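# Seat the loose roof panel flat from a lift

## Task

From your spot on the raised scissor lift, with your upper body poking up through an open bay of the roof frame, get the unseated roof panel ahead of you lying flat in its own bay. Every other panel has to stay in its bay, and nothing may be knocked out of the work area or down below the platform. The robot must not topple or be left leaning at the end.

## Robot and tools

ROBOT. A Rainbow Robotics RB-Y1: a wheeled base (two drive wheels plus two rear casters), a folding leg and torso, two 7-joint arms with parallel grippers, and a pan/tilt head. The base is 0.58 m wide, extends 0.10 m in front of the drive axle and 0.57 m behind it, and sweeps a 0.58 m radius when spinning in place. It cannot drive sideways. Each wrist carries a camera in a housing that juts out sideways and can strike things. Here the robot is on a raised lift, so careless driving or leaning could send it over an edge.

FRAMES. Base frame: origin on the floor between the drive wheels, x forward, y left, z up, metres. The chest, left_hand and right_hand readouts use it. A hand point is the spot between its two finger pads; the fingers extend along the hand's -z axis and close along its x axis. Reported hand positions drift somewhat at long reach or under load. base_odometry is in the frame the base had at scene start; it counts wheel rotation only (slip looks like travel); heading in rad, left positive, -3.142 to 3.142.

move. One action per call. Options: base and/or joints (plus optional min_time_s, contact_limits); or target (optionally min_time_s); or contact_limits alone; or nothing, which just reports state and images.
- base: one velocity command, not a position. x_m_s forward speed (0, or 0.005 to 0.4 m/s, negative = reverse); turn_rad_s left-positive turn rate (0, or 0.02 to 1.509 rad/s); for_s duration 0.1 to 5 s. Omitted velocities are 0. Acceleration is 0.4 m/s² (turns 0.5 rad/s²), so the base coasts to a halt after for_s; distance is roughly speed × for_s. If |x_m_s| + 0.27×|turn_rad_s| exceeds 0.4 both are scaled down.
- joints: a single dict keyed by joint name, each value an absolute target (rad, grippers in m of pad opening). Ranges: torso_squat_rad 0 to 1.2 (higher lowers the chest); torso_shift_rad -0.3 to 0.6 (positive hips forward); torso_pitch_rad -0.2 to 1.4 (positive bows forward); torso_yaw_rad -1.5 to 1.5 (left positive; lift both arms outward by 0.2 rad or more first). Combined torso limits: squat+shift <= 1.52; squat-shift+pitch <= 1.57; shift+0.5pitch-0.4squat <= 0.7; shift+0.3pitch-0.5squat <= 0.39. Per arm (left/right): shoulder_pitch ±2.356 (0 hanging, negative swings forward and up); shoulder_roll left 0 to 3.141, right -3.141 to 0 (away from body); shoulder_yaw ±2.094 (positive turns forearm left on both arms); elbow -2.617 to 0.01 (negative bends); forearm_roll ±3.141; wrist_pitch -1.57 to 1.919 (negative tips hand forward); hand_roll ±2.705; gripper_m 0 to 0.1. head_pan_rad ±0.523 (left positive), head_tilt_rad -0.35 to 1.57 (positive looks down).
- target: absolute pose for one hand: side "left" or "right"; x, y, z in m in the base frame (-3 to 3); quat_wxyz in the same form the hand lines print. It is converted once to joint angles, so the hand follows a curved path; split long moves into short steps. Refused while another move is still running.
- min_time_s: 0.1 to 8 s, lower bound on duration of arm/head/torso motions.
- contact_limits: gripper current cap in mA, 200 to 672.5 (default 672.5), stays until changed; lower means softer grip.
- cameras: list from head_camera, left_wrist_camera, right_wrist_camera, all; [] for none.
- blocking: default true waits for rest; false returns in about 0.5 s while motion continues.

wait(seconds 0 to 10, cameras): lets time pass and reports. stop(cameras): brakes all running motion. zoom_image(camera, region [x0,y0,x1,y1] pixels, at most 504×504): closer look at that camera's latest image. finished_scene(scene): ends the scene; the panel must remain seated without the robot's help.

RESULTS. "move" reads done or the worst status. Hand: reached (within 10 mm and 2°), short (with error), refused (with reason). Joints: done, off_target (resting away from target, may still push), time_out, contact_stop (torso only), limit_stop_at_<name> (built-in or self-collision guard), not_followed (arm-collision check withheld it), stopped, torque_fault, limit_stop_at_motor_heat. A refusal or any stop you did not order cancels the remaining move/wait/finished_scene calls of that reply. Also reported: lidar_m (12 sectors of 30°, first straight ahead, counter-clockwise, plane 0.23 m up, "-" nothing), motor_effort per wheel in percent (rest normally under 30; peak in brackets), wheel_motors_off, joint torques and external torques (arm joint order), wrist force/torque on hand axes (uncalibrated, offsets up to 16 N), motor temperatures, on_its_own.

AVOID. Pressing the panel too hard or hitting neighbours: use gentle, slow approaches and watch wrist force and external torques. Contact torque reaching a joint limit (elbow 31.6 N m, wrist joints 22, shoulders 61.6) freezes the robot 10 s. Arms striking or squeezing each other (keep about 0.5 rad shoulder roll apart) can end the scene. Heavy loads far forward, torso leaning on things, or abrupt forward driving can tip the robot; the base does not stop on contact and stalled wheels shut off for 2 s. Holding stretched or straining arms heats motors; 80 °C brakes the arm for 30 to 60 s. Thinking time lets the simulation keep running.

Each tool is called after ">>>" as name(argument=value, ...) on one line, values as JSON.

## Session

>>> move()

Scene clock: 0.00 s.
Joint torques (N m): no reading
External joint torques (N m): no reading
Motor temperatures (°C): left_arm=[35 35 32 39 42 40 37] | right_arm=[32 39 35 39 38 35 36]
Wrist force (N): no reading
Wrist torque (N m): no reading
Wrist force, peak (N): no reading
base_odometry: x=+0.000 y=+0.000 heading=+0.000
lidar_m: 2.87 1.03 0.54 0.74 0.64 1.15 2.91 1.09 0.73 0.74 0.64 1.08
base_status: not commanded
joint_positions: torso_squat_rad=+0.350 torso_shift_rad=+0.000 torso_pitch_rad=+0.000 torso_yaw_rad=+0.000 left_shoulder_pitch_rad=-0.416 left_shoulder_roll_rad=+1.816 left_shoulder_yaw_rad=+0.562 left_elbow_rad=-2.568 left_forearm_roll_rad=-1.523 left_wrist_pitch_rad=-1.474 left_hand_roll_rad=-0.343 left_gripper_m=+0.101 right_shoulder_pitch_rad=-0.449 right_shoulder_roll_rad=-1.810 right_shoulder_yaw_rad=-0.532 right_elbow_rad=-2.568 right_forearm_roll_rad=+1.524 right_wrist_pitch_rad=-1.481 right_hand_roll_rad=+0.342 right_gripper_m=+0.099 head_pan_rad=+0.000 head_tilt_rad=+0.400
joint_status: not commanded
wheel_motors_off: 0
motor_effort: left_wheel=-1 right_wheel=+1
chest: x=-0.2280 y=-0.0002 z=+1.2475 quat_wxyz=(+1.000, +0.000, +0.000, +0.000) (m; base frame)
left_hand: x=+0.0753 y=+0.2497 z=+1.3731 quat_wxyz=(-0.626, +0.330, +0.330, -0.625) (m; base frame)
right_hand: x=+0.0753 y=-0.2503 z=+1.3727 quat_wxyz=(-0.625, -0.330, +0.330, +0.626) (m; base frame)
pictures: head_camera, left_wrist_camera, right_wrist_camera

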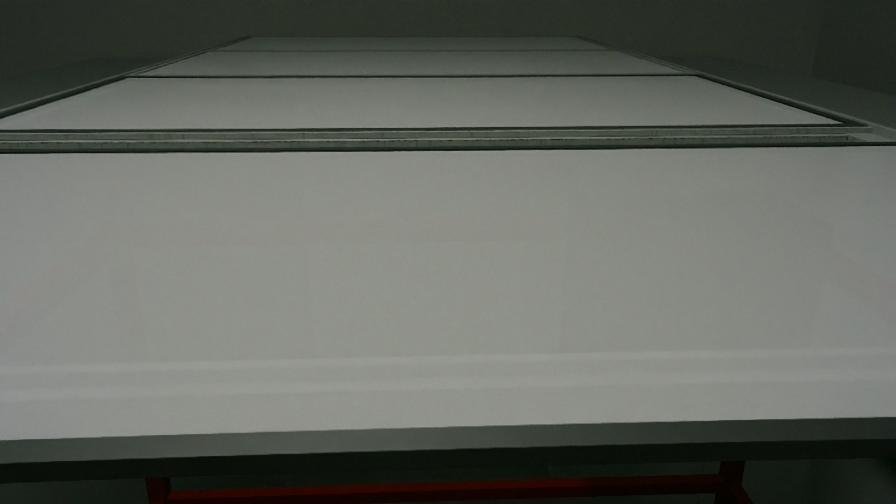

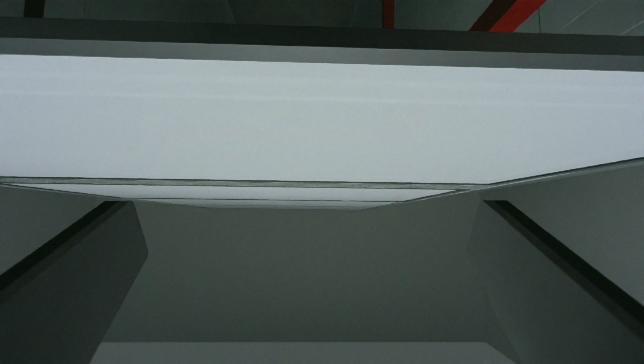

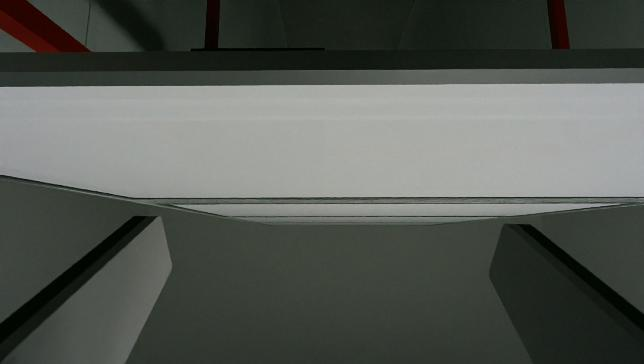

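>>> move(joints={"head_tilt_rad": 0.7}, cameras=["head_camera"])

>>> move(joints={"head_tilt_rad": 0.5, "head_pan_rad": 0.523}, cameras=["head_camera"])

>>> move(joints={"head_tilt_rad": 0.5, "head_pan_rad": -0.523}, cameras=["head_camera"])

Scene clock: 1.10 s.
Joint torques (N m): left_arm=[-6.12 8.71 4.8 6.61 -1.65 0.56 -0.2] | right_arm=[-4.69 -9.45 -6.28 6.3 1.2 0.53 0.18]
External joint torques (N m): left_arm=[-0.41 -0.88 -0.75 -0.22 -0.08 0.08 -0.19] | right_arm=[0.46 -0.1 -1.32 0.07 -0.08 0.06 0.17]
Motor temperatures (°C): left_arm=[35 35 32 39 42 40 37] | right_arm=[32 39 35 39 38 35 36]
Wrist force (N): left_arm=[-1.5 -6.5 -6.6] | right_arm=[5.1 -3.0 3.1]
Wrist torque (N m): left_arm=[1.33 0.09 0.15] | right_arm=[0.42 0.31 0.12]
Wrist force, peak (N): left_arm=[-1.7 -6.4 -6.8] | right_arm=[5.1 -3.3 3.4]
move: done
base_odometry: x=+0.000 y=+0.000 heading=+0.000
lidar_m: 2.86 1.05 0.54 0.74 0.64 1.13 2.90 1.08 0.71 0.74 0.64 1.07
base_status: not commanded
joint_positions: torso_squat_rad=+0.350 torso_shift_rad=+0.000 torso_pitch_rad=+0.000 torso_yaw_rad=+0.000 left_shoulder_pitch_rad=-0.416 left_shoulder_roll_rad=+1.816 left_shoulder_yaw_rad=+0.562 left_elbow_rad=-2.568 left_forearm_roll_rad=-1.523 left_wrist_pitch_rad=-1.474 left_hand_roll_rad=-0.343 left_gripper_m=+0.101 right_shoulder_pitch_rad=-0.449 right_shoulder_roll_rad=-1.810 right_shoulder_yaw_rad=-0.532 right_elbow_rad=-2.568 right_forearm_roll_rad=+1.524 right_wrist_pitch_rad=-1.481 right_hand_roll_rad=+0.342 right_gripper_m=+0.099 head_pan_rad=+0.000 head_tilt_rad=+0.700
joint_status: all done
wheel_motors_off: 0
motor_effort: left_wheel=-1(1) right_wheel=+1(4)
chest: x=-0.2280 y=-0.0002 z=+1.2475 quat_wxyz=(+1.000, +0.000, +0.000, +0.000) (m; base frame)
left_hand: x=+0.0753 y=+0.2497 z=+1.3731 quat_wxyz=(-0.626, +0.330, +0.330, -0.625) (m; base frame)
right_hand: x=+0.0753 y=-0.2503 z=+1.3727 quat_wxyz=(-0.625, -0.330, +0.330, +0.626) (m; base frame)
pictures: head_camera
camera_calibration:
head_camera: T_world_to_cam=[[-0.039171, -0.998968, 0.022985, -0.0455205], [-0.609863, 0.00567951, -0.792486, 1.07871], [0.791538, -0.0450602, -0.609456, 0.983424], [0, 0, 0, 1]] pos_world=[-0.122334, -0.00728678, 1.45526]

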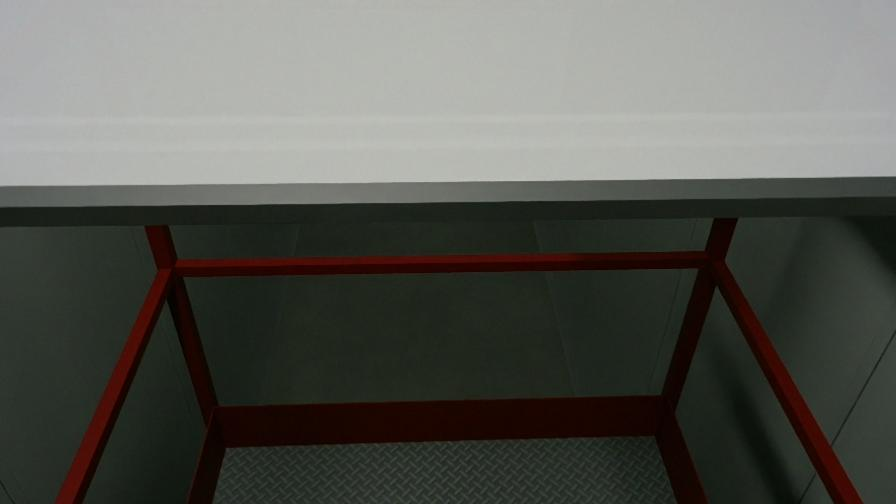

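Scene clock: 2.13 s.
Joint torques (N m): left_arm=[-5.99 8.94 4.85 6.67 -1.56 0.48 -0.15] | right_arm=[-4.87 -9.37 -6.52 6.52 1.21 0.54 0.12]
External joint torques (N m): left_arm=[-0.27 -0.65 -0.7 -0.16 0.01 0 -0.13] | right_arm=[0.28 -0.02 -1.56 0.29 -0.08 0.08 0.11]
Motor temperatures (°C): left_arm=[35 35 32 39 42 40 37] | right_arm=[32 39 35 39 38 35 36]
Wrist force (N): left_arm=[-1.6 -6.3 -6.5] | right_arm=[5.0 -3.0 3.2]
Wrist torque (N m): left_arm=[1.31 0.11 0.17] | right_arm=[0.41 0.29 0.13]
Wrist force, peak (N): left_arm=[-1.4 -6.7 -6.8] | right_arm=[5.3 -3.2 3.3]
move: done
base_odometry: x=+0.000 y=+0.000 heading=+0.000
lidar_m: 2.87 1.03 0.53 0.74 0.64 1.14 2.90 1.07 0.72 0.74 0.65 1.08
base_status: not commanded
joint_positions: torso_squat_rad=+0.350 torso_shift_rad=+0.000 torso_pitch_rad=+0.000 torso_yaw_rad=+0.000 left_shoulder_pitch_rad=-0.416 left_shoulder_roll_rad=+1.816 left_shoulder_yaw_rad=+0.562 left_elbow_rad=-2.568 left_forearm_roll_rad=-1.523 left_wrist_pitch_rad=-1.474 left_hand_roll_rad=-0.343 left_gripper_m=+0.101 right_shoulder_pitch_rad=-0.449 right_shoulder_roll_rad=-1.810 right_shoulder_yaw_rad=-0.532 right_elbow_rad=-2.568 right_forearm_roll_rad=+1.524 right_wrist_pitch_rad=-1.481 right_hand_roll_rad=+0.342 right_gripper_m=+0.099 head_pan_rad=+0.523 head_tilt_rad=+0.500
joint_status: all done
wheel_motors_off: 0
motor_effort: left_wheel=-1(1) right_wheel=+1(2)
chest: x=-0.2280 y=-0.0002 z=+1.2475 quat_wxyz=(+1.000, +0.000, +0.000, +0.000) (m; base frame)
left_hand: x=+0.0753 y=+0.2497 z=+1.3731 quat_wxyz=(-0.626, +0.330, +0.330, -0.625) (m; base frame)
right_hand: x=+0.0753 y=-0.2503 z=+1.3727 quat_wxyz=(-0.625, -0.330, +0.330, +0.626) (m; base frame)
pictures: head_camera
camera_calibration:
head_camera: T_world_to_cam=[[0.461583, -0.886973, 0.0148399, 0.0694507], [-0.384071, -0.214895, -0.897947, 1.27782], [0.799644, 0.408777, -0.439853, 0.739727], [0, 0, 0, 1]] pos_world=[-0.132801, 0.0338148, 1.47176]

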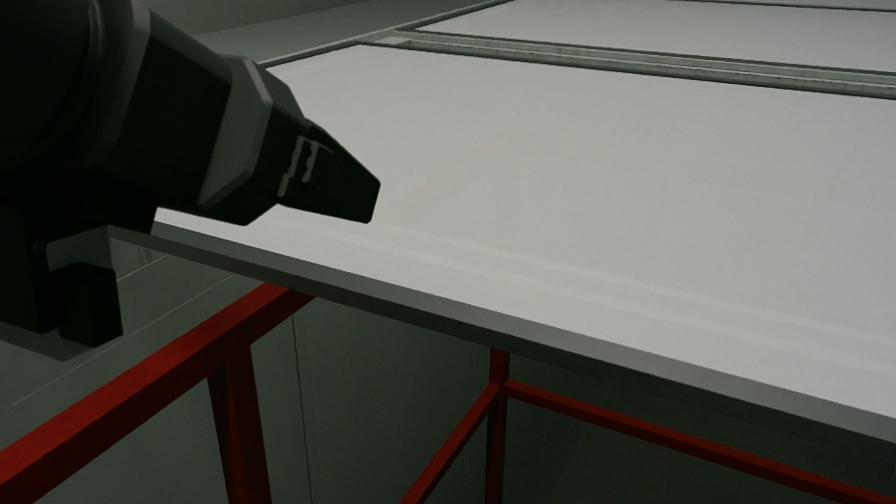

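Scene clock: 3.50 s.
Joint torques (N m): left_arm=[-6.06 8.79 5.04 6.67 -1.57 0.51 -0.16] | right_arm=[-4.8 -9.77 -6.4 6.33 1.32 0.58 0.09]
External joint torques (N m): left_arm=[-0.34 -0.8 -0.51 -0.16 0 0.03 -0.14] | right_arm=[0.35 -0.43 -1.45 0.09 0.03 0.11 0.08]
Motor temperatures (°C): left_arm=[35 35 32 39 42 40 37] | right_arm=[32 39 35 39 38 35 36]
Wrist force (N): left_arm=[-1.5 -6.1 -6.2] | right_arm=[5.1 -3.1 3.1]
Wrist torque (N m): left_arm=[1.30 0.10 0.16] | right_arm=[0.43 0.30 0.13]
Wrist force, peak (N): left_arm=[-1.4 -6.3 -6.9] | right_arm=[5.3 -3.3 3.1]
move: done
base_odometry: x=+0.000 y=+0.000 heading=+0.000
lidar_m: 2.86 1.05 0.53 0.74 0.65 1.14 2.89 1.07 0.71 0.74 0.64 1.07
base_status: not commanded
joint_positions: torso_squat_rad=+0.350 torso_shift_rad=+0.000 torso_pitch_rad=+0.000 torso_yaw_rad=+0.000 left_shoulder_pitch_rad=-0.416 left_shoulder_roll_rad=+1.816 left_shoulder_yaw_rad=+0.562 left_elbow_rad=-2.568 left_forearm_roll_rad=-1.523 left_wrist_pitch_rad=-1.474 left_hand_roll_rad=-0.343 left_gripper_m=+0.101 right_shoulder_pitch_rad=-0.449 right_shoulder_roll_rad=-1.810 right_shoulder_yaw_rad=-0.532 right_elbow_rad=-2.568 right_forearm_roll_rad=+1.524 right_wrist_pitch_rad=-1.481 right_hand_roll_rad=+0.342 right_gripper_m=+0.099 head_pan_rad=-0.523 head_tilt_rad=+0.500
joint_status: all done
wheel_motors_off: 0
motor_effort: left_wheel=+0(1) right_wheel=+0(4)
chest: x=-0.2280 y=-0.0002 z=+1.2475 quat_wxyz=(+1.000, +0.000, +0.000, +0.000) (m; base frame)
left_hand: x=+0.0753 y=+0.2497 z=+1.3731 quat_wxyz=(-0.626, +0.330, +0.330, -0.625) (m; base frame)
right_hand: x=+0.0753 y=-0.2503 z=+1.3727 quat_wxyz=(-0.625, -0.330, +0.330, +0.626) (m; base frame)
pictures: head_camera
camera_calibration:
head_camera: T_world_to_cam=[[-0.535985, -0.844097, 0.0148198, -0.136006], [-0.378925, 0.224849, -0.897696, 1.2786], [0.754411, -0.486768, -0.440365, 0.73087], [0, 0, 0, 1]] pos_world=[-0.139782, -0.0465292, 1.47166]

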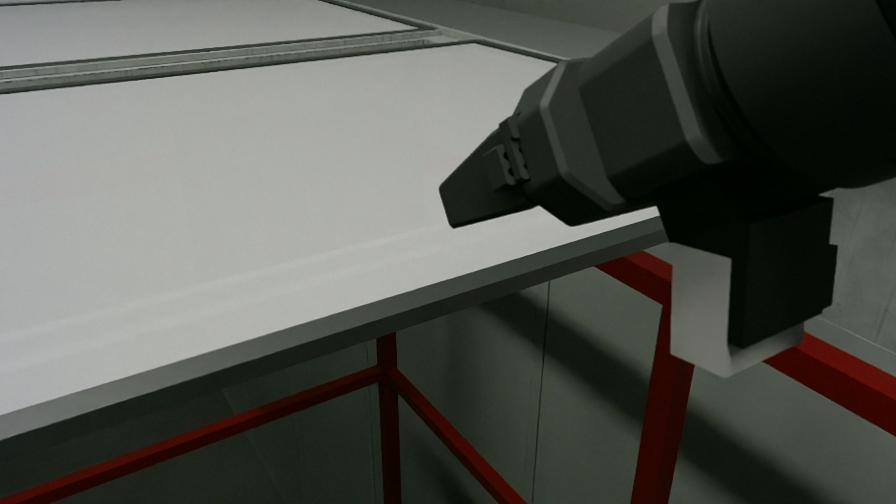

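>>> move(joints={"head_tilt_rad": 0.35, "head_pan_rad": 0.45}, cameras=["head_camera"])

>>> zoom_image(camera="head_camera", region=[200, 0, 500, 169])

>>> zoom_image(camera="head_camera", region=[400, 200, 896, 480])

>>> move(joints={"head_tilt_rad": 0.35, "head_pan_rad": -0.45}, cameras=["head_camera"])

>>> zoom_image(camera="head_camera", region=[400, 0, 700, 169])

>>> zoom_image(camera="head_camera", region=[0, 200, 500, 480])

Scene clock: 5.10 s.
Joint torques (N m): left_arm=[-6.47 8.93 4.88 6.74 -1.49 0.39 -0.18] | right_arm=[-4.59 -9.84 -6.51 6.62 1.3 0.6 0.09]
External joint torques (N m): left_arm=[-0.75 -0.66 -0.67 -0.09 0.08 -0.09 -0.17] | right_arm=[0.56 -0.49 -1.55 0.39 0.02 0.14 0.09]
Motor temperatures (°C): left_arm=[35 35 32 39 42 40 37] | right_arm=[32 39 35 39 38 35 36]
Wrist force (N): left_arm=[-1.4 -6.6 -6.4] | right_arm=[5.1 -3.2 3.2]
Wrist torque (N m): left_arm=[1.36 0.10 0.14] | right_arm=[0.44 0.30 0.13]
Wrist force, peak (N): left_arm=[-1.6 -6.9 -6.6] | right_arm=[5.1 -3.3 3.4]
move: done
base_odometry: x=+0.000 y=+0.000 heading=+0.000
lidar_m: 2.86 1.05 0.53 0.74 0.64 1.14 2.90 1.05 0.72 0.74 0.64 1.08
base_status: not commanded
joint_positions: torso_squat_rad=+0.350 torso_shift_rad=+0.000 torso_pitch_rad=+0.000 torso_yaw_rad=+0.000 left_shoulder_pitch_rad=-0.416 left_shoulder_roll_rad=+1.816 left_shoulder_yaw_rad=+0.562 left_elbow_rad=-2.568 left_forearm_roll_rad=-1.523 left_wrist_pitch_rad=-1.474 left_hand_roll_rad=-0.343 left_gripper_m=+0.101 right_shoulder_pitch_rad=-0.449 right_shoulder_roll_rad=-1.810 right_shoulder_yaw_rad=-0.532 right_elbow_rad=-2.568 right_forearm_roll_rad=+1.524 right_wrist_pitch_rad=-1.481 right_hand_roll_rad=+0.342 right_gripper_m=+0.099 head_pan_rad=+0.450 head_tilt_rad=+0.350
joint_status: all done
wheel_motors_off: 0
motor_effort: left_wheel=-1(1) right_wheel=+1(4)
chest: x=-0.2280 y=-0.0002 z=+1.2475 quat_wxyz=(+1.000, +0.000, +0.000, +0.000) (m; base frame)
left_hand: x=+0.0753 y=+0.2497 z=+1.3731 quat_wxyz=(-0.626, +0.330, +0.330, -0.625) (m; base frame)
right_hand: x=+0.0753 y=-0.2503 z=+1.3727 quat_wxyz=(-0.625, -0.330, +0.330, +0.626) (m; base frame)
pictures: head_camera
camera_calibration:
head_camera: T_world_to_cam=[[0.394087, -0.919037, 0.00814412, 0.0652266], [-0.273455, -0.125709, -0.953635, 1.38122], [0.87745, 0.373588, -0.300855, 0.554516], [0, 0, 0, 1]] pos_world=[-0.134566, 0.0264164, 1.48347]

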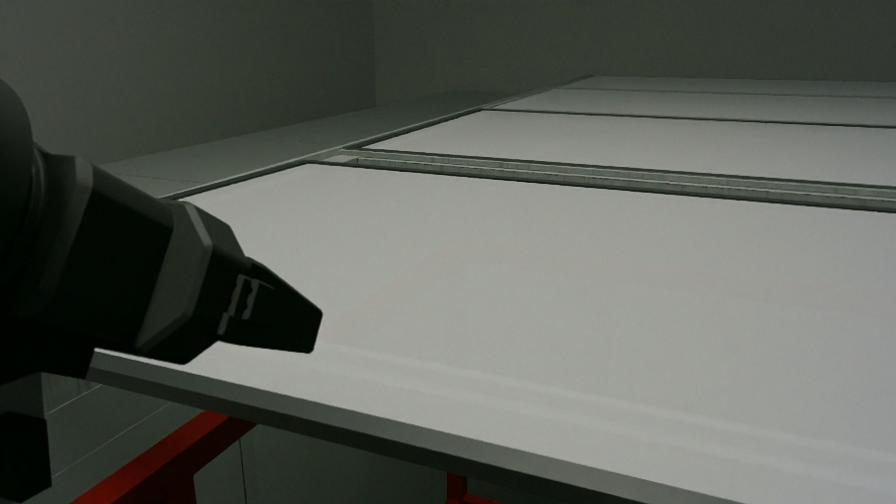

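Scaled by 1.680 from the camera's 896x504 image, which has a finer 1280x720 frame.

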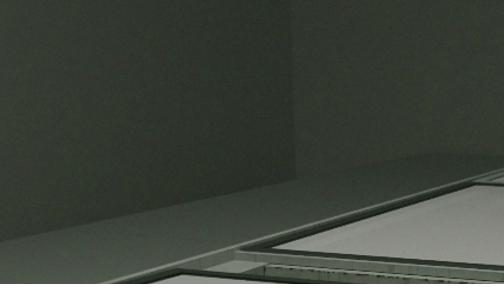

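Scaled by 1.016 from the camera's 896x504 image, which has a finer 1280x720 frame.

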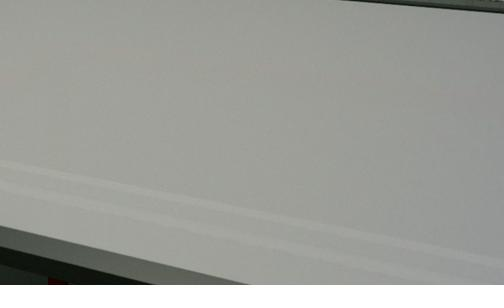

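Scene clock: 6.37 s.
Joint torques (N m): left_arm=[-5.99 8.99 4.45 6.61 -1.66 0.45 -0.15] | right_arm=[-4.26 -9.37 -6.59 6.46 1.23 0.59 0.05]
External joint torques (N m): left_arm=[-0.27 -0.6 -1.1 -0.22 -0.09 -0.03 -0.14] | right_arm=[0.89 -0.03 -1.63 0.23 -0.06 0.12 0.04]
Motor temperatures (°C): left_arm=[35 35 32 39 42 40 37] | right_arm=[32 39 35 39 38 35 36]
Wrist force (N): left_arm=[-1.7 -6.4 -6.7] | right_arm=[5.1 -3.1 3.2]
Wrist torque (N m): left_arm=[1.35 0.09 0.15] | right_arm=[0.43 0.30 0.12]
Wrist force, peak (N): left_arm=[-1.2 -6.8 -6.6] | right_arm=[5.2 -3.2 3.2]
move: done
base_odometry: x=+0.000 y=+0.000 heading=+0.000
lidar_m: 2.86 1.03 0.53 0.74 0.63 1.12 2.91 1.07 0.71 0.74 0.65 1.06
base_status: not commanded
joint_positions: torso_squat_rad=+0.350 torso_shift_rad=+0.000 torso_pitch_rad=+0.000 torso_yaw_rad=+0.000 left_shoulder_pitch_rad=-0.416 left_shoulder_roll_rad=+1.816 left_shoulder_yaw_rad=+0.562 left_elbow_rad=-2.568 left_forearm_roll_rad=-1.523 left_wrist_pitch_rad=-1.474 left_hand_roll_rad=-0.343 left_gripper_m=+0.101 right_shoulder_pitch_rad=-0.449 right_shoulder_roll_rad=-1.810 right_shoulder_yaw_rad=-0.532 right_elbow_rad=-2.568 right_forearm_roll_rad=+1.524 right_wrist_pitch_rad=-1.481 right_hand_roll_rad=+0.342 right_gripper_m=+0.099 head_pan_rad=-0.450 head_tilt_rad=+0.350
joint_status: all done
wheel_motors_off: 0
motor_effort: left_wheel=-1(1) right_wheel=+1(4)
chest: x=-0.2280 y=-0.0002 z=+1.2475 quat_wxyz=(+1.000, +0.000, +0.000, +0.000) (m; base frame)
left_hand: x=+0.0753 y=+0.2497 z=+1.3731 quat_wxyz=(-0.626, +0.330, +0.330, -0.625) (m; base frame)
right_hand: x=+0.0753 y=-0.2503 z=+1.3727 quat_wxyz=(-0.625, -0.330, +0.330, +0.626) (m; base frame)
pictures: head_camera
camera_calibration:
head_camera: T_world_to_cam=[[-0.474961, -0.879969, 0.00823348, -0.113904], [-0.268945, 0.136241, -0.953471, 1.38204], [0.837903, -0.455076, -0.301372, 0.546823], [0, 0, 0, 1]] pos_world=[-0.140592, -0.0396772, 1.48347]

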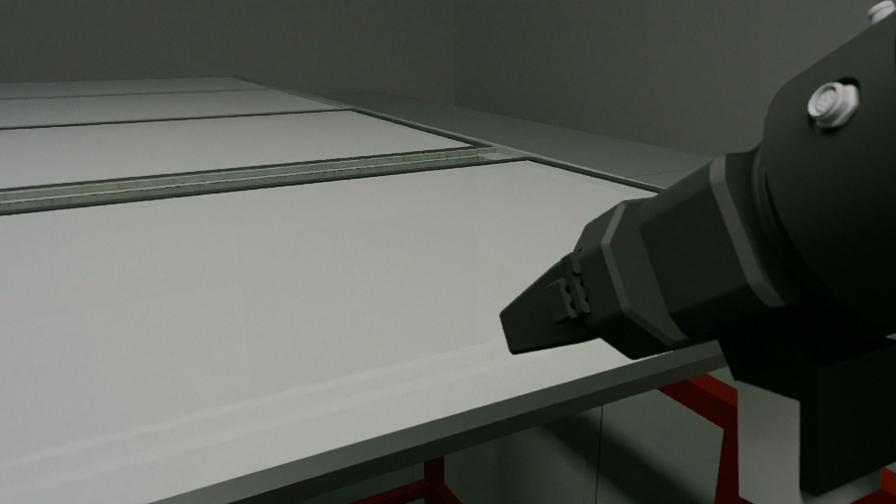

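Scaled by 1.680 from the camera's 896x504 image, which has a finer 1280x720 frame.

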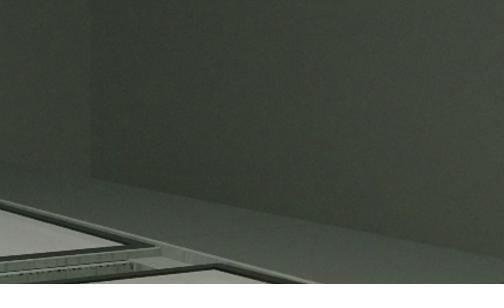

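Scaled by 1.008 from the camera's 896x504 image, which has a finer 1280x720 frame.

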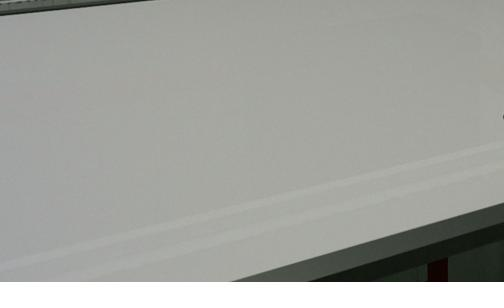

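>>> move(joints={"head_tilt_rad": 0.25, "head_pan_rad": 0.0, "torso_squat_rad": 0.0}, cameras=["head_camera"])

>>> zoom_image(camera="head_camera", region=[0, 100, 300, 269])

>>> zoom_image(camera="head_camera", region=[300, 100, 600, 269])

>>> zoom_image(camera="head_camera", region=[596, 100, 896, 269])

Scene clock: 10.23 s.
Joint torques (N m): left_arm=[-5.86 8.97 4.98 6.61 -1.63 0.51 -0.13] | right_arm=[-4.87 -9.66 -6.52 6.5 1.15 0.49 0.14]
External joint torques (N m): left_arm=[-0.14 -0.62 -0.57 -0.22 -0.06 0.03 -0.12] | right_arm=[0.28 -0.31 -1.57 0.27 -0.14 0.03 0.14]
Motor temperatures (°C): left_arm=[35 35 32 39 42 40 37] | right_arm=[32 39 35 39 38 35 36]
Wrist force (N): left_arm=[-1.4 -6.2 -6.3] | right_arm=[5.0 -2.9 3.2]
Wrist torque (N m): left_arm=[1.31 0.11 0.15] | right_arm=[0.41 0.30 0.11]
Wrist force, peak (N): left_arm=[-1.6 -6.6 -6.8] | right_arm=[5.2 -3.1 3.4]
move: done
base_odometry: x=+0.000 y=+0.000 heading=+0.000
lidar_m: 2.87 1.03 0.53 0.73 0.65 1.14 2.90 1.06 0.72 0.74 0.64 1.07
base_status: not commanded
joint_positions: torso_squat_rad=+0.000 torso_shift_rad=+0.000 torso_pitch_rad=+0.000 torso_yaw_rad=+0.000 left_shoulder_pitch_rad=-0.416 left_shoulder_roll_rad=+1.816 left_shoulder_yaw_rad=+0.562 left_elbow_rad=-2.568 left_forearm_roll_rad=-1.523 left_wrist_pitch_rad=-1.474 left_hand_roll_rad=-0.343 left_gripper_m=+0.101 right_shoulder_pitch_rad=-0.449 right_shoulder_roll_rad=-1.810 right_shoulder_yaw_rad=-0.532 right_elbow_rad=-2.568 right_forearm_roll_rad=+1.524 right_wrist_pitch_rad=-1.481 right_hand_roll_rad=+0.342 right_gripper_m=+0.099 head_pan_rad=+0.000 head_tilt_rad=+0.250
joint_status: all done
wheel_motors_off: 0
motor_effort: left_wheel=-1(1) right_wheel=+2(4)
chest: x=-0.2279 y=-0.0002 z=+1.2899 quat_wxyz=(+1.000, +0.000, +0.000, +0.000) (m; base frame)
left_hand: x=+0.0753 y=+0.2497 z=+1.4155 quat_wxyz=(-0.626, +0.330, +0.330, -0.625) (m; base frame)
right_hand: x=+0.0753 y=-0.2503 z=+1.4151 quat_wxyz=(-0.625, -0.330, +0.330, +0.626) (m; base frame)
pictures: head_camera
camera_calibration:
head_camera: T_world_to_cam=[[-0.0455818, -0.998954, 0.0036332, -0.0189545], [-0.204644, 0.00577782, -0.97882, 1.47343], [0.977775, -0.0453598, -0.204693, 0.444464], [0, 0, 0, 1]] pos_world=[-0.133921, -0.00728706, 1.53327]

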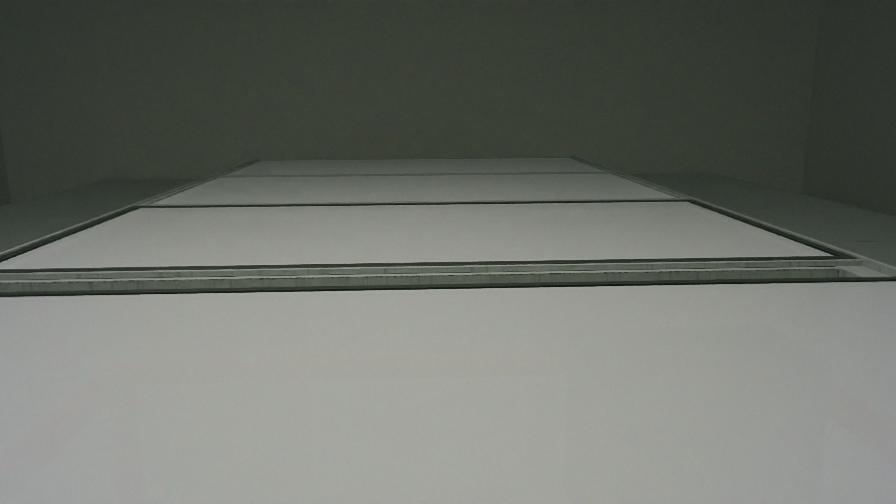

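Scaled by 1.680 from the camera's 896x504 image, which has a finer 1280x720 frame.

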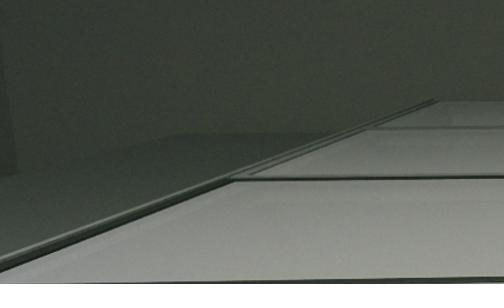

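Scaled by 1.680 from the camera's 896x504 image, which has a finer 1280x720 frame.

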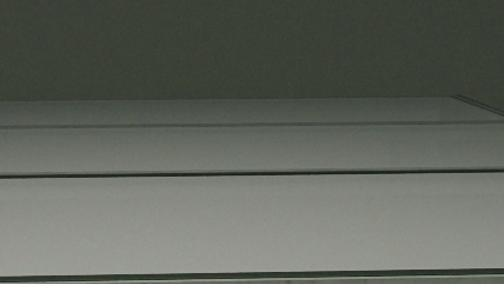

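Scaled by 1.680 from the camera's 896x504 image, which has a finer 1280x720 frame.

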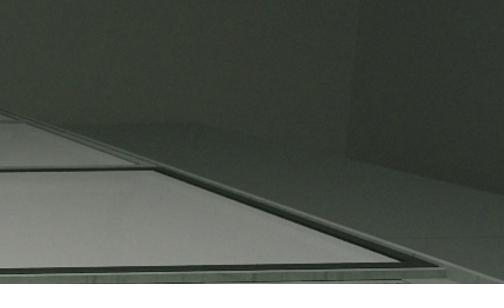

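>>> zoom_image(camera="head_camera", region=[380, 250, 520, 300])

>>> zoom_image(camera="head_camera", region=[780, 230, 896, 300])

>>> zoom_image(camera="head_camera", region=[0, 230, 116, 300])

Scaled by 3.600 from the camera's 896x504 image, which has a finer 1280x720 frame.

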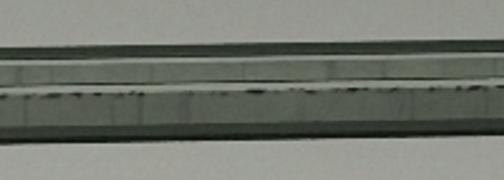

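Scaled by 4.345 from the camera's 896x504 image, which has a finer 1280x720 frame.

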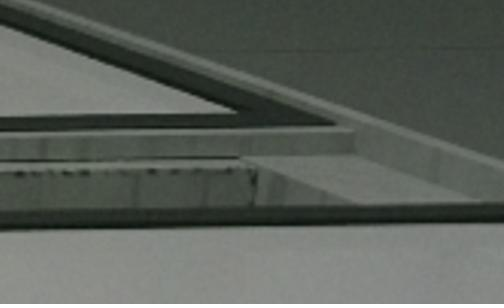

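Scaled by 4.345 from the camera's 896x504 image, which has a finer 1280x720 frame.

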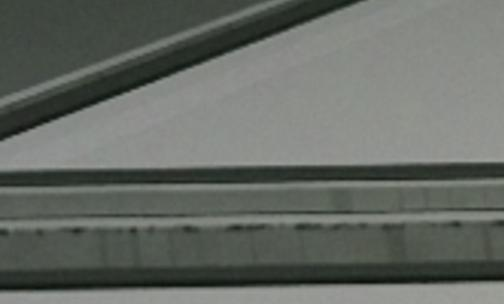

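>>> move(joints={"head_tilt_rad": 0.9, "head_pan_rad": 0.0}, cameras=["head_camera"])

>>> zoom_image(camera="head_camera", region=[300, 0, 500, 120])

>>> move(joints={"head_tilt_rad": 0.9, "head_pan_rad": 0.52}, cameras=["head_camera"])

>>> move(joints={"head_tilt_rad": 0.9, "head_pan_rad": -0.52}, cameras=["head_camera"])

Scene clock: 11.83 s.
Joint torques (N m): left_arm=[-5.95 8.68 5.05 6.59 -1.59 0.49 -0.25] | right_arm=[-4.58 -9.56 -6.42 6.27 1.29 0.51 0.21]
External joint torques (N m): left_arm=[-0.23 -0.91 -0.5 -0.24 -0.02 0.01 -0.23] | right_arm=[0.57 -0.21 -1.47 0.04 0 0.05 0.2]
Motor temperatures (°C): left_arm=[35 35 32 39 42 40 37] | right_arm=[32 39 35 39 38 35 36]
Wrist force (N): left_arm=[-1.5 -6.5 -6.5] | right_arm=[5.1 -2.9 3.3]
Wrist torque (N m): left_arm=[1.34 0.09 0.17] | right_arm=[0.40 0.31 0.12]
Wrist force, peak (N): left_arm=[-1.7 -6.5 -6.7] | right_arm=[5.1 -3.1 3.4]
move: done
base_odometry: x=+0.000 y=+0.000 heading=+0.000
lidar_m: 2.86 1.04 0.53 0.74 0.64 1.13 2.90 1.09 0.72 0.74 0.63 1.08
base_status: not commanded
joint_positions: torso_squat_rad=+0.000 torso_shift_rad=+0.000 torso_pitch_rad=+0.000 torso_yaw_rad=+0.000 left_shoulder_pitch_rad=-0.416 left_shoulder_roll_rad=+1.816 left_shoulder_yaw_rad=+0.562 left_elbow_rad=-2.568 left_forearm_roll_rad=-1.523 left_wrist_pitch_rad=-1.474 left_hand_roll_rad=-0.343 left_gripper_m=+0.101 right_shoulder_pitch_rad=-0.449 right_shoulder_roll_rad=-1.810 right_shoulder_yaw_rad=-0.532 right_elbow_rad=-2.568 right_forearm_roll_rad=+1.524 right_wrist_pitch_rad=-1.481 right_hand_roll_rad=+0.342 right_gripper_m=+0.099 head_pan_rad=+0.000 head_tilt_rad=+0.900
joint_status: all done
wheel_motors_off: 0
motor_effort: left_wheel=+0(1) right_wheel=+1(4)
chest: x=-0.2279 y=-0.0002 z=+1.2899 quat_wxyz=(+1.000, +0.000, +0.000, +0.000) (m; base frame)
left_hand: x=+0.0753 y=+0.2497 z=+1.4155 quat_wxyz=(-0.626, +0.330, +0.330, -0.625) (m; base frame)
right_hand: x=+0.0753 y=-0.2503 z=+1.4151 quat_wxyz=(-0.625, -0.330, +0.330, +0.626) (m; base frame)
pictures: head_camera
camera_calibration:
head_camera: T_world_to_cam=[[-0.0337446, -0.998969, 0.0303771, -0.0563944], [-0.755236, 0.00558081, -0.65543, 0.878175], [0.654584, -0.045059, -0.754645, 1.19732], [0, 0, 0, 1]] pos_world=[-0.122424, -0.00728691, 1.48085]

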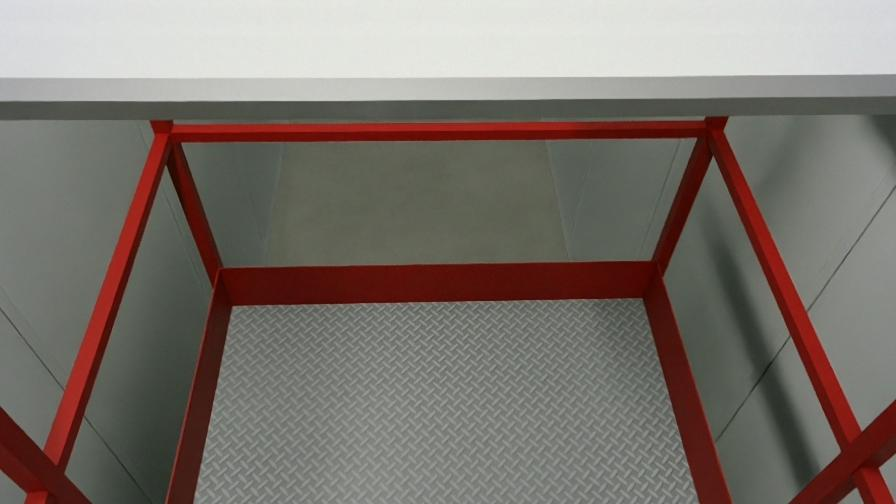

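Scaled by 2.520 from the camera's 896x504 image, which has a finer 1280x720 frame.

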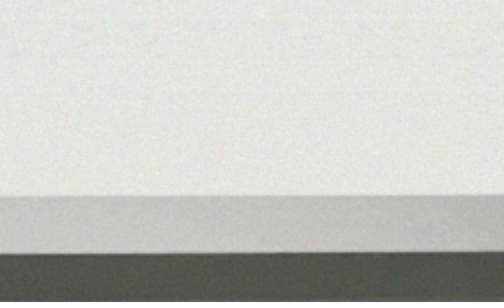

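Scene clock: 12.87 s.
Joint torques (N m): left_arm=[-6.32 8.46 4.99 6.59 -1.67 0.5 -0.21] | right_arm=[-4.83 -9.72 -6.14 6.7 1.03 0.57 0.08]
External joint torques (N m): left_arm=[-0.6 -1.13 -0.57 -0.24 -0.1 0.02 -0.19] | right_arm=[0.32 -0.37 -1.19 0.47 -0.26 0.11 0.08]
Motor temperatures (°C): left_arm=[35 35 32 39 42 40 37] | right_arm=[32 39 35 39 38 35 36]
Wrist force (N): left_arm=[-1.5 -6.3 -6.4] | right_arm=[4.8 -3.1 3.4]
Wrist torque (N m): left_arm=[1.31 0.11 0.17] | right_arm=[0.43 0.28 0.13]
Wrist force, peak (N): left_arm=[-1.5 -6.6 -6.6] | right_arm=[5.3 -2.8 3.3]
move: done
base_odometry: x=+0.000 y=+0.000 heading=+0.000
lidar_m: 2.87 1.04 0.53 0.74 0.64 1.14 2.89 1.08 0.72 0.74 0.64 1.08
base_status: not commanded
joint_positions: torso_squat_rad=+0.000 torso_shift_rad=+0.000 torso_pitch_rad=+0.000 torso_yaw_rad=+0.000 left_shoulder_pitch_rad=-0.416 left_shoulder_roll_rad=+1.816 left_shoulder_yaw_rad=+0.562 left_elbow_rad=-2.568 left_forearm_roll_rad=-1.523 left_wrist_pitch_rad=-1.474 left_hand_roll_rad=-0.343 left_gripper_m=+0.101 right_shoulder_pitch_rad=-0.449 right_shoulder_roll_rad=-1.810 right_shoulder_yaw_rad=-0.532 right_elbow_rad=-2.568 right_forearm_roll_rad=+1.524 right_wrist_pitch_rad=-1.481 right_hand_roll_rad=+0.342 right_gripper_m=+0.099 head_pan_rad=+0.520 head_tilt_rad=+0.900
joint_status: all done
wheel_motors_off: 0
motor_effort: left_wheel=-1(2) right_wheel=-1(3)
chest: x=-0.2279 y=-0.0002 z=+1.2899 quat_wxyz=(+1.000, +0.000, +0.000, +0.000) (m; base frame)
left_hand: x=+0.0753 y=+0.2497 z=+1.4155 quat_wxyz=(-0.626, +0.330, +0.330, -0.625) (m; base frame)
right_hand: x=+0.0753 y=-0.2503 z=+1.4151 quat_wxyz=(-0.625, -0.330, +0.330, +0.626) (m; base frame)
pictures: head_camera
camera_calibration:
head_camera: T_world_to_cam=[[0.467056, -0.883709, 0.030286, 0.0468954], [-0.658011, -0.370242, -0.6557, 0.898536], [0.590661, 0.28632, -0.754414, 1.18397], [0, 0, 0, 1]] pos_world=[-0.12998, 0.0351243, 1.48095]

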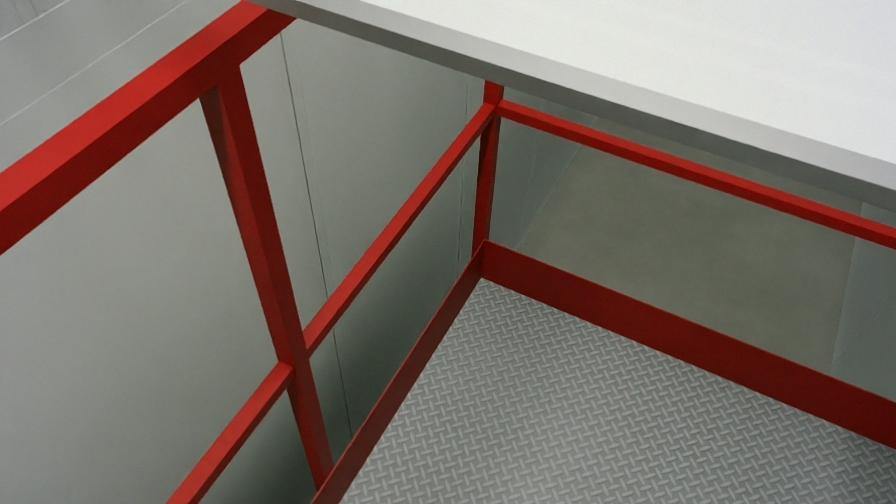

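Scene clock: 14.23 s.
Joint torques (N m): left_arm=[-6.53 8.77 4.9 6.64 -1.63 0.45 -0.3] | right_arm=[-4.57 -9.15 -6.72 6.3 1.2 0.53 0.13]
External joint torques (N m): left_arm=[-0.81 -0.82 -0.65 -0.19 -0.06 -0.03 -0.29] | right_arm=[0.58 0.2 -1.76 0.07 -0.09 0.07 0.12]
Motor temperatures (°C): left_arm=[35 35 32 39 42 40 37] | right_arm=[32 39 35 39 38 35 36]
Wrist force (N): left_arm=[-1.7 -6.3 -6.3] | right_arm=[5.1 -2.9 3.2]
Wrist torque (N m): left_arm=[1.33 0.09 0.16] | right_arm=[0.40 0.31 0.12]
Wrist force, peak (N): left_arm=[-1.4 -6.7 -6.7] | right_arm=[5.2 -3.0 3.4]
move: done
base_odometry: x=+0.000 y=+0.000 heading=+0.000
lidar_m: 2.88 1.03 0.53 0.74 0.65 1.13 2.90 1.07 0.71 0.74 0.64 1.06
base_status: not commanded
joint_positions: torso_squat_rad=+0.000 torso_shift_rad=+0.000 torso_pitch_rad=+0.000 torso_yaw_rad=+0.000 left_shoulder_pitch_rad=-0.416 left_shoulder_roll_rad=+1.816 left_shoulder_yaw_rad=+0.562 left_elbow_rad=-2.568 left_forearm_roll_rad=-1.523 left_wrist_pitch_rad=-1.474 left_hand_roll_rad=-0.343 left_gripper_m=+0.101 right_shoulder_pitch_rad=-0.449 right_shoulder_roll_rad=-1.810 right_shoulder_yaw_rad=-0.532 right_elbow_rad=-2.568 right_forearm_roll_rad=+1.524 right_wrist_pitch_rad=-1.481 right_hand_roll_rad=+0.342 right_gripper_m=+0.099 head_pan_rad=-0.520 head_tilt_rad=+0.900
joint_status: all done
wheel_motors_off: 0
motor_effort: left_wheel=-1(1) right_wheel=-1(4)
chest: x=-0.2279 y=-0.0002 z=+1.2899 quat_wxyz=(+1.000, +0.000, +0.000, +0.000) (m; base frame)
left_hand: x=+0.0753 y=+0.2497 z=+1.4155 quat_wxyz=(-0.626, +0.330, +0.330, -0.625) (m; base frame)
right_hand: x=+0.0753 y=-0.2503 z=+1.4151 quat_wxyz=(-0.625, -0.330, +0.330, +0.626) (m; base frame)
pictures: head_camera
camera_calibration:
head_camera: T_world_to_cam=[[-0.52561, -0.850177, 0.0305335, -0.157821], [-0.652871, 0.380097, -0.655199, 0.899106], [0.54543, -0.364314, -0.754839, 1.175], [0, 0, 0, 1]] pos_world=[-0.136836, -0.047853, 1.48085]

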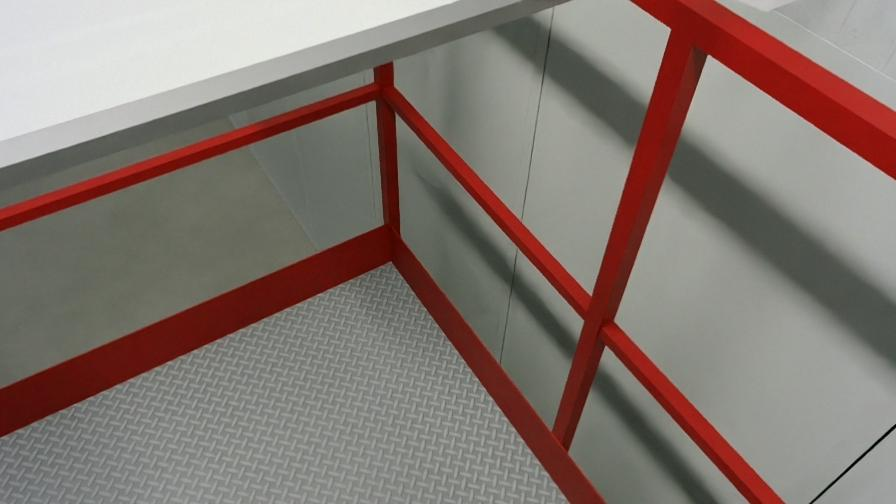

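>>> move(joints={"head_tilt_rad": 0.6, "head_pan_rad": 0.0})

>>> zoom_image(camera="left_wrist_camera", region=[220, 0, 420, 113])

>>> zoom_image(camera="head_camera", region=[348, 250, 548, 363])

>>> zoom_image(camera="left_wrist_camera", region=[420, 100, 644, 226])

>>> zoom_image(camera="right_wrist_camera", region=[0, 120, 224, 246])

Scene clock: 15.83 s.
Joint torques (N m): left_arm=[-6.05 8.64 5.05 6.63 -1.65 0.49 -0.1] | right_arm=[-4.64 -9.8 -6.61 6.43 1.27 0.5 0.12]
External joint torques (N m): left_arm=[-0.33 -0.95 -0.51 -0.2 -0.09 0.01 -0.09] | right_arm=[0.51 -0.45 -1.65 0.2 -0.02 0.04 0.11]
Motor temperatures (°C): left_arm=[35 35 32 39 42 40 37] | right_arm=[32 39 35 39 38 35 36]
Wrist force (N): left_arm=[-1.6 -6.5 -6.4] | right_arm=[4.9 -3.0 3.5]
Wrist torque (N m): left_arm=[1.33 0.08 0.16] | right_arm=[0.42 0.28 0.12]
Wrist force, peak (N): left_arm=[-1.8 -6.4 -6.7] | right_arm=[5.2 -3.0 3.4]
move: done
base_odometry: x=+0.000 y=+0.000 heading=+0.000
lidar_m: 2.87 1.03 0.53 0.74 0.63 1.13 2.91 1.08 0.73 0.74 0.64 1.08
base_status: not commanded
joint_positions: torso_squat_rad=+0.000 torso_shift_rad=+0.000 torso_pitch_rad=+0.000 torso_yaw_rad=+0.000 left_shoulder_pitch_rad=-0.416 left_shoulder_roll_rad=+1.816 left_shoulder_yaw_rad=+0.562 left_elbow_rad=-2.568 left_forearm_roll_rad=-1.523 left_wrist_pitch_rad=-1.474 left_hand_roll_rad=-0.343 left_gripper_m=+0.101 right_shoulder_pitch_rad=-0.449 right_shoulder_roll_rad=-1.810 right_shoulder_yaw_rad=-0.532 right_elbow_rad=-2.568 right_forearm_roll_rad=+1.524 right_wrist_pitch_rad=-1.481 right_hand_roll_rad=+0.342 right_gripper_m=+0.099 head_pan_rad=+0.000 head_tilt_rad=+0.600
joint_status: all done
wheel_motors_off: 0
motor_effort: left_wheel=-1(1) right_wheel=+0(3)
chest: x=-0.2279 y=-0.0002 z=+1.2899 quat_wxyz=(+1.000, +0.000, +0.000, +0.000) (m; base frame)
left_hand: x=+0.0753 y=+0.2497 z=+1.4155 quat_wxyz=(-0.626, +0.330, +0.330, -0.625) (m; base frame)
right_hand: x=+0.0753 y=-0.2503 z=+1.4151 quat_wxyz=(-0.625, -0.330, +0.330, +0.626) (m; base frame)
pictures: head_camera, left_wrist_camera, right_wrist_camera
camera_calibration:
head_camera: T_world_to_cam=[[-0.0414038, -0.998963, 0.0189359, -0.0409077], [-0.527844, 0.00577803, -0.849322, 1.21396], [0.848332, -0.0451603, -0.527535, 0.898861], [0, 0, 0, 1]] pos_world=[-0.123443, -0.00728678, 1.506]
left_wrist_camera: T_world_to_cam=[[-0.0208574, 0.99967, 0.0150036, -0.271365], [0.101113, -0.0128207, 0.994792, -1.38499], [0.994656, 0.0222658, -0.100812, 0.137555], [0, 0, 0, 1]] pos_world=[-0.00243993, 0.250456, 1.39571]
right_wrist_camera: T_world_to_cam=[[0.0146244, 0.999753, -0.01671, 0.275631], [0.139357, 0.0145107, 0.990136, -1.37506], [0.990134, -0.0168088, -0.139111, 0.193626], [0, 0, 0, 1]] pos_world=[-0.00412261, -0.252356, 1.39303]

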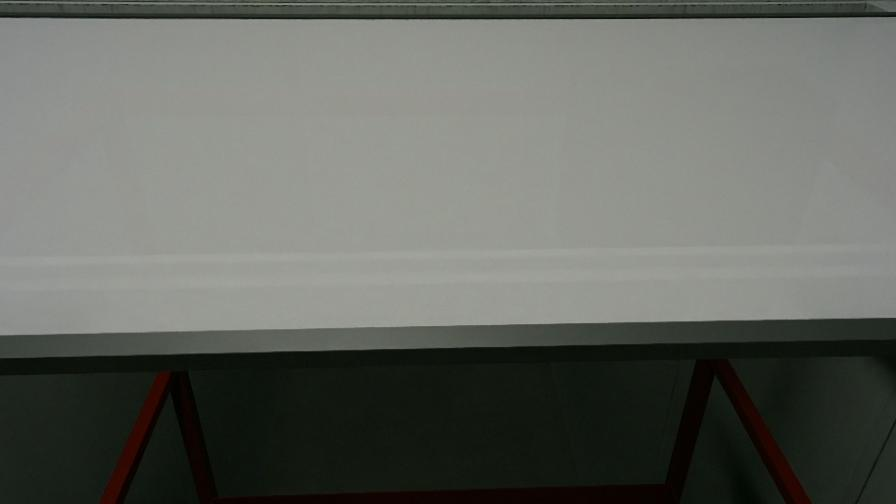

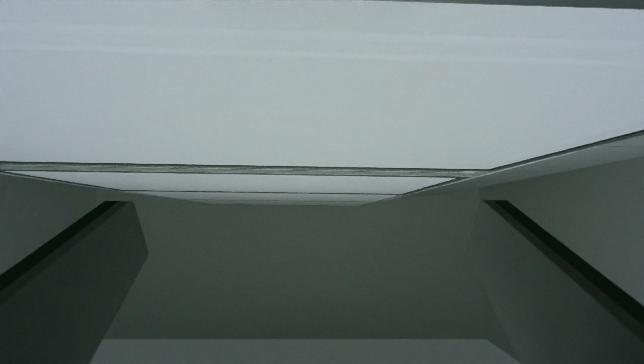

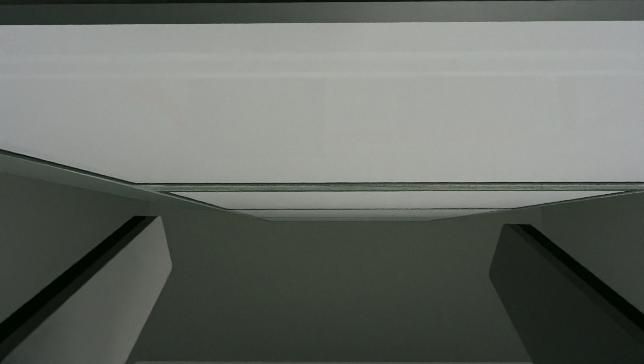

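Scaled by 2.520 from the camera's 644x364 image, which has a finer 1265x715 frame.

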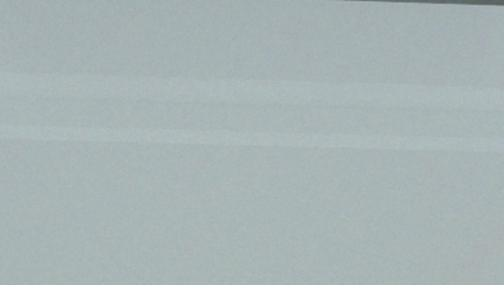

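Scaled by 2.520 from the camera's 896x504 image, which has a finer 1280x720 frame.

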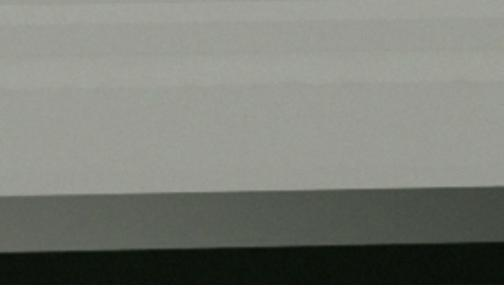

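Scaled by 2.250 from the camera's 644x364 image, which has a finer 1265x715 frame.

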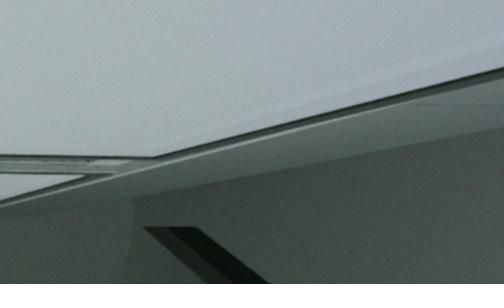

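Scaled by 2.250 from the camera's 644x364 image, which has a finer 1265x715 frame.

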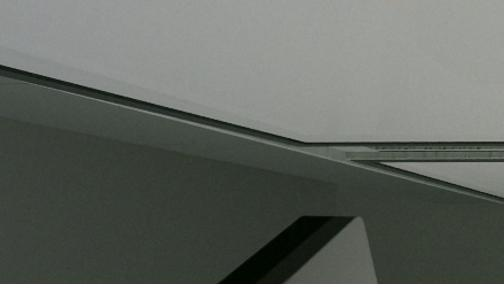

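>>> move(joints={"torso_yaw_rad": 0.8, "head_tilt_rad": 0.55, "head_pan_rad": 0.0})

Scene clock: 18.33 s.
Joint torques (N m): left_arm=[-6.43 8.65 4.59 6.65 -1.65 0.51 -0.23] | right_arm=[-4.38 -9.37 -6.91 6.3 1.21 0.59 0.08]
External joint torques (N m): left_arm=[-0.71 -0.94 -0.96 -0.17 -0.08 0.03 -0.22] | right_arm=[0.77 -0.03 -1.96 0.07 -0.08 0.13 0.07]
Motor temperatures (°C): left_arm=[35 35 32 39 42 40 37] | right_arm=[32 39 35 39 38 35 36]
Wrist force (N): left_arm=[-1.5 -6.3 -6.6] | right_arm=[4.7 -2.9 3.4]
Wrist torque (N m): left_arm=[1.32 0.10 0.15] | right_arm=[0.40 0.25 0.13]
Wrist force, peak (N): left_arm=[-1.7 -6.6 -6.8] | right_arm=[5.4 -3.1 3.7]
move: done
base_odometry: x=+0.000 y=+0.000 heading=+0.000
lidar_m: 2.86 1.04 0.53 0.74 0.64 1.13 2.90 1.07 0.71 0.74 0.65 1.08
base_status: not commanded
joint_positions: torso_squat_rad=+0.000 torso_shift_rad=+0.000 torso_pitch_rad=+0.000 torso_yaw_rad=+0.800 left_shoulder_pitch_rad=-0.416 left_shoulder_roll_rad=+1.816 left_shoulder_yaw_rad=+0.562 left_elbow_rad=-2.568 left_forearm_roll_rad=-1.523 left_wrist_pitch_rad=-1.474 left_hand_roll_rad=-0.343 left_gripper_m=+0.101 right_shoulder_pitch_rad=-0.449 right_shoulder_roll_rad=-1.810 right_shoulder_yaw_rad=-0.532 right_elbow_rad=-2.568 right_forearm_roll_rad=+1.524 right_wrist_pitch_rad=-1.481 right_hand_roll_rad=+0.342 right_gripper_m=+0.099 head_pan_rad=+0.000 head_tilt_rad=+0.550
joint_status: all done
wheel_motors_off: 0
motor_effort: left_wheel=+0(2) right_wheel=-2(4)
chest: x=-0.2279 y=-0.0002 z=+1.2899 quat_wxyz=(+0.921, +0.000, +0.000, +0.389) (m; base frame)
left_hand: x=-0.1960 y=+0.3914 z=+1.4156 quat_wxyz=(-0.333, +0.175, +0.433, -0.819) (m; base frame)
right_hand: x=+0.1627 y=+0.0431 z=+1.4152 quat_wxyz=(-0.820, -0.432, +0.175, +0.333) (m; base frame)
pictures: head_camera, left_wrist_camera, right_wrist_camera
camera_calibration:
head_camera: T_world_to_cam=[[0.687174, -0.726297, 0.016905, 0.128226], [-0.341487, -0.343455, -0.874886, 1.29342], [0.641233, 0.595426, -0.484034, 0.786514], [0, 0, 0, 1]] pos_world=[-0.150766, 0.069052, 1.51013]
left_wrist_camera: T_world_to_cam=[[-0.731687, 0.681476, 0.0150139, -0.43343], [0.079304, 0.0632292, 0.994843, -1.38998], [0.677012, 0.729104, -0.100308, 0.0647253], [0, 0, 0, 1]] pos_world=[-0.250724, 0.336068, 1.39581]
right_wrist_camera: T_world_to_cam=[[-0.706988, 0.707026, -0.0167715, 0.111194], [0.0862856, 0.10977, 0.990205, -1.3872], [0.701942, 0.698616, -0.138612, 0.127405], [0, 0, 0, 1]] pos_world=[0.108878, -0.0153519, 1.39313]

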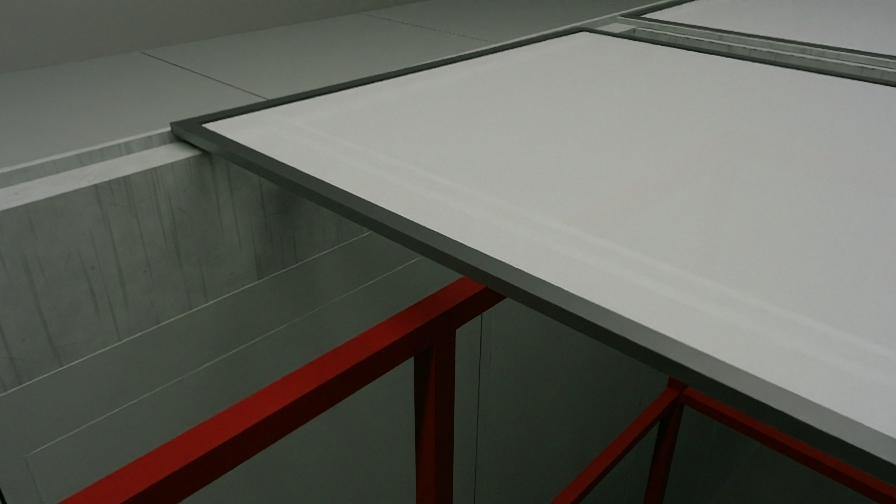

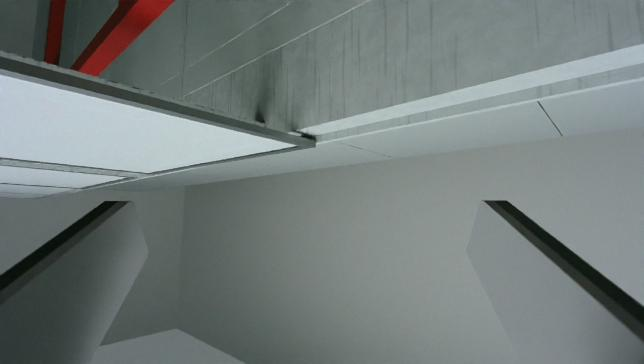

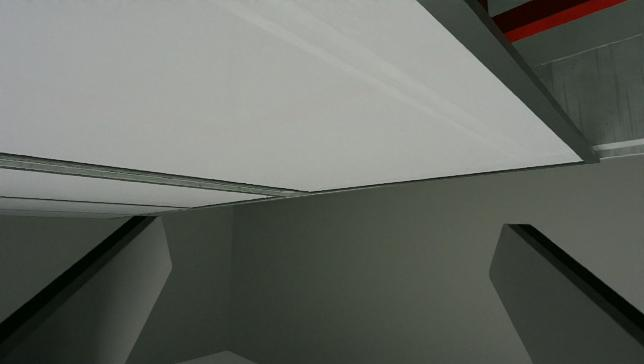

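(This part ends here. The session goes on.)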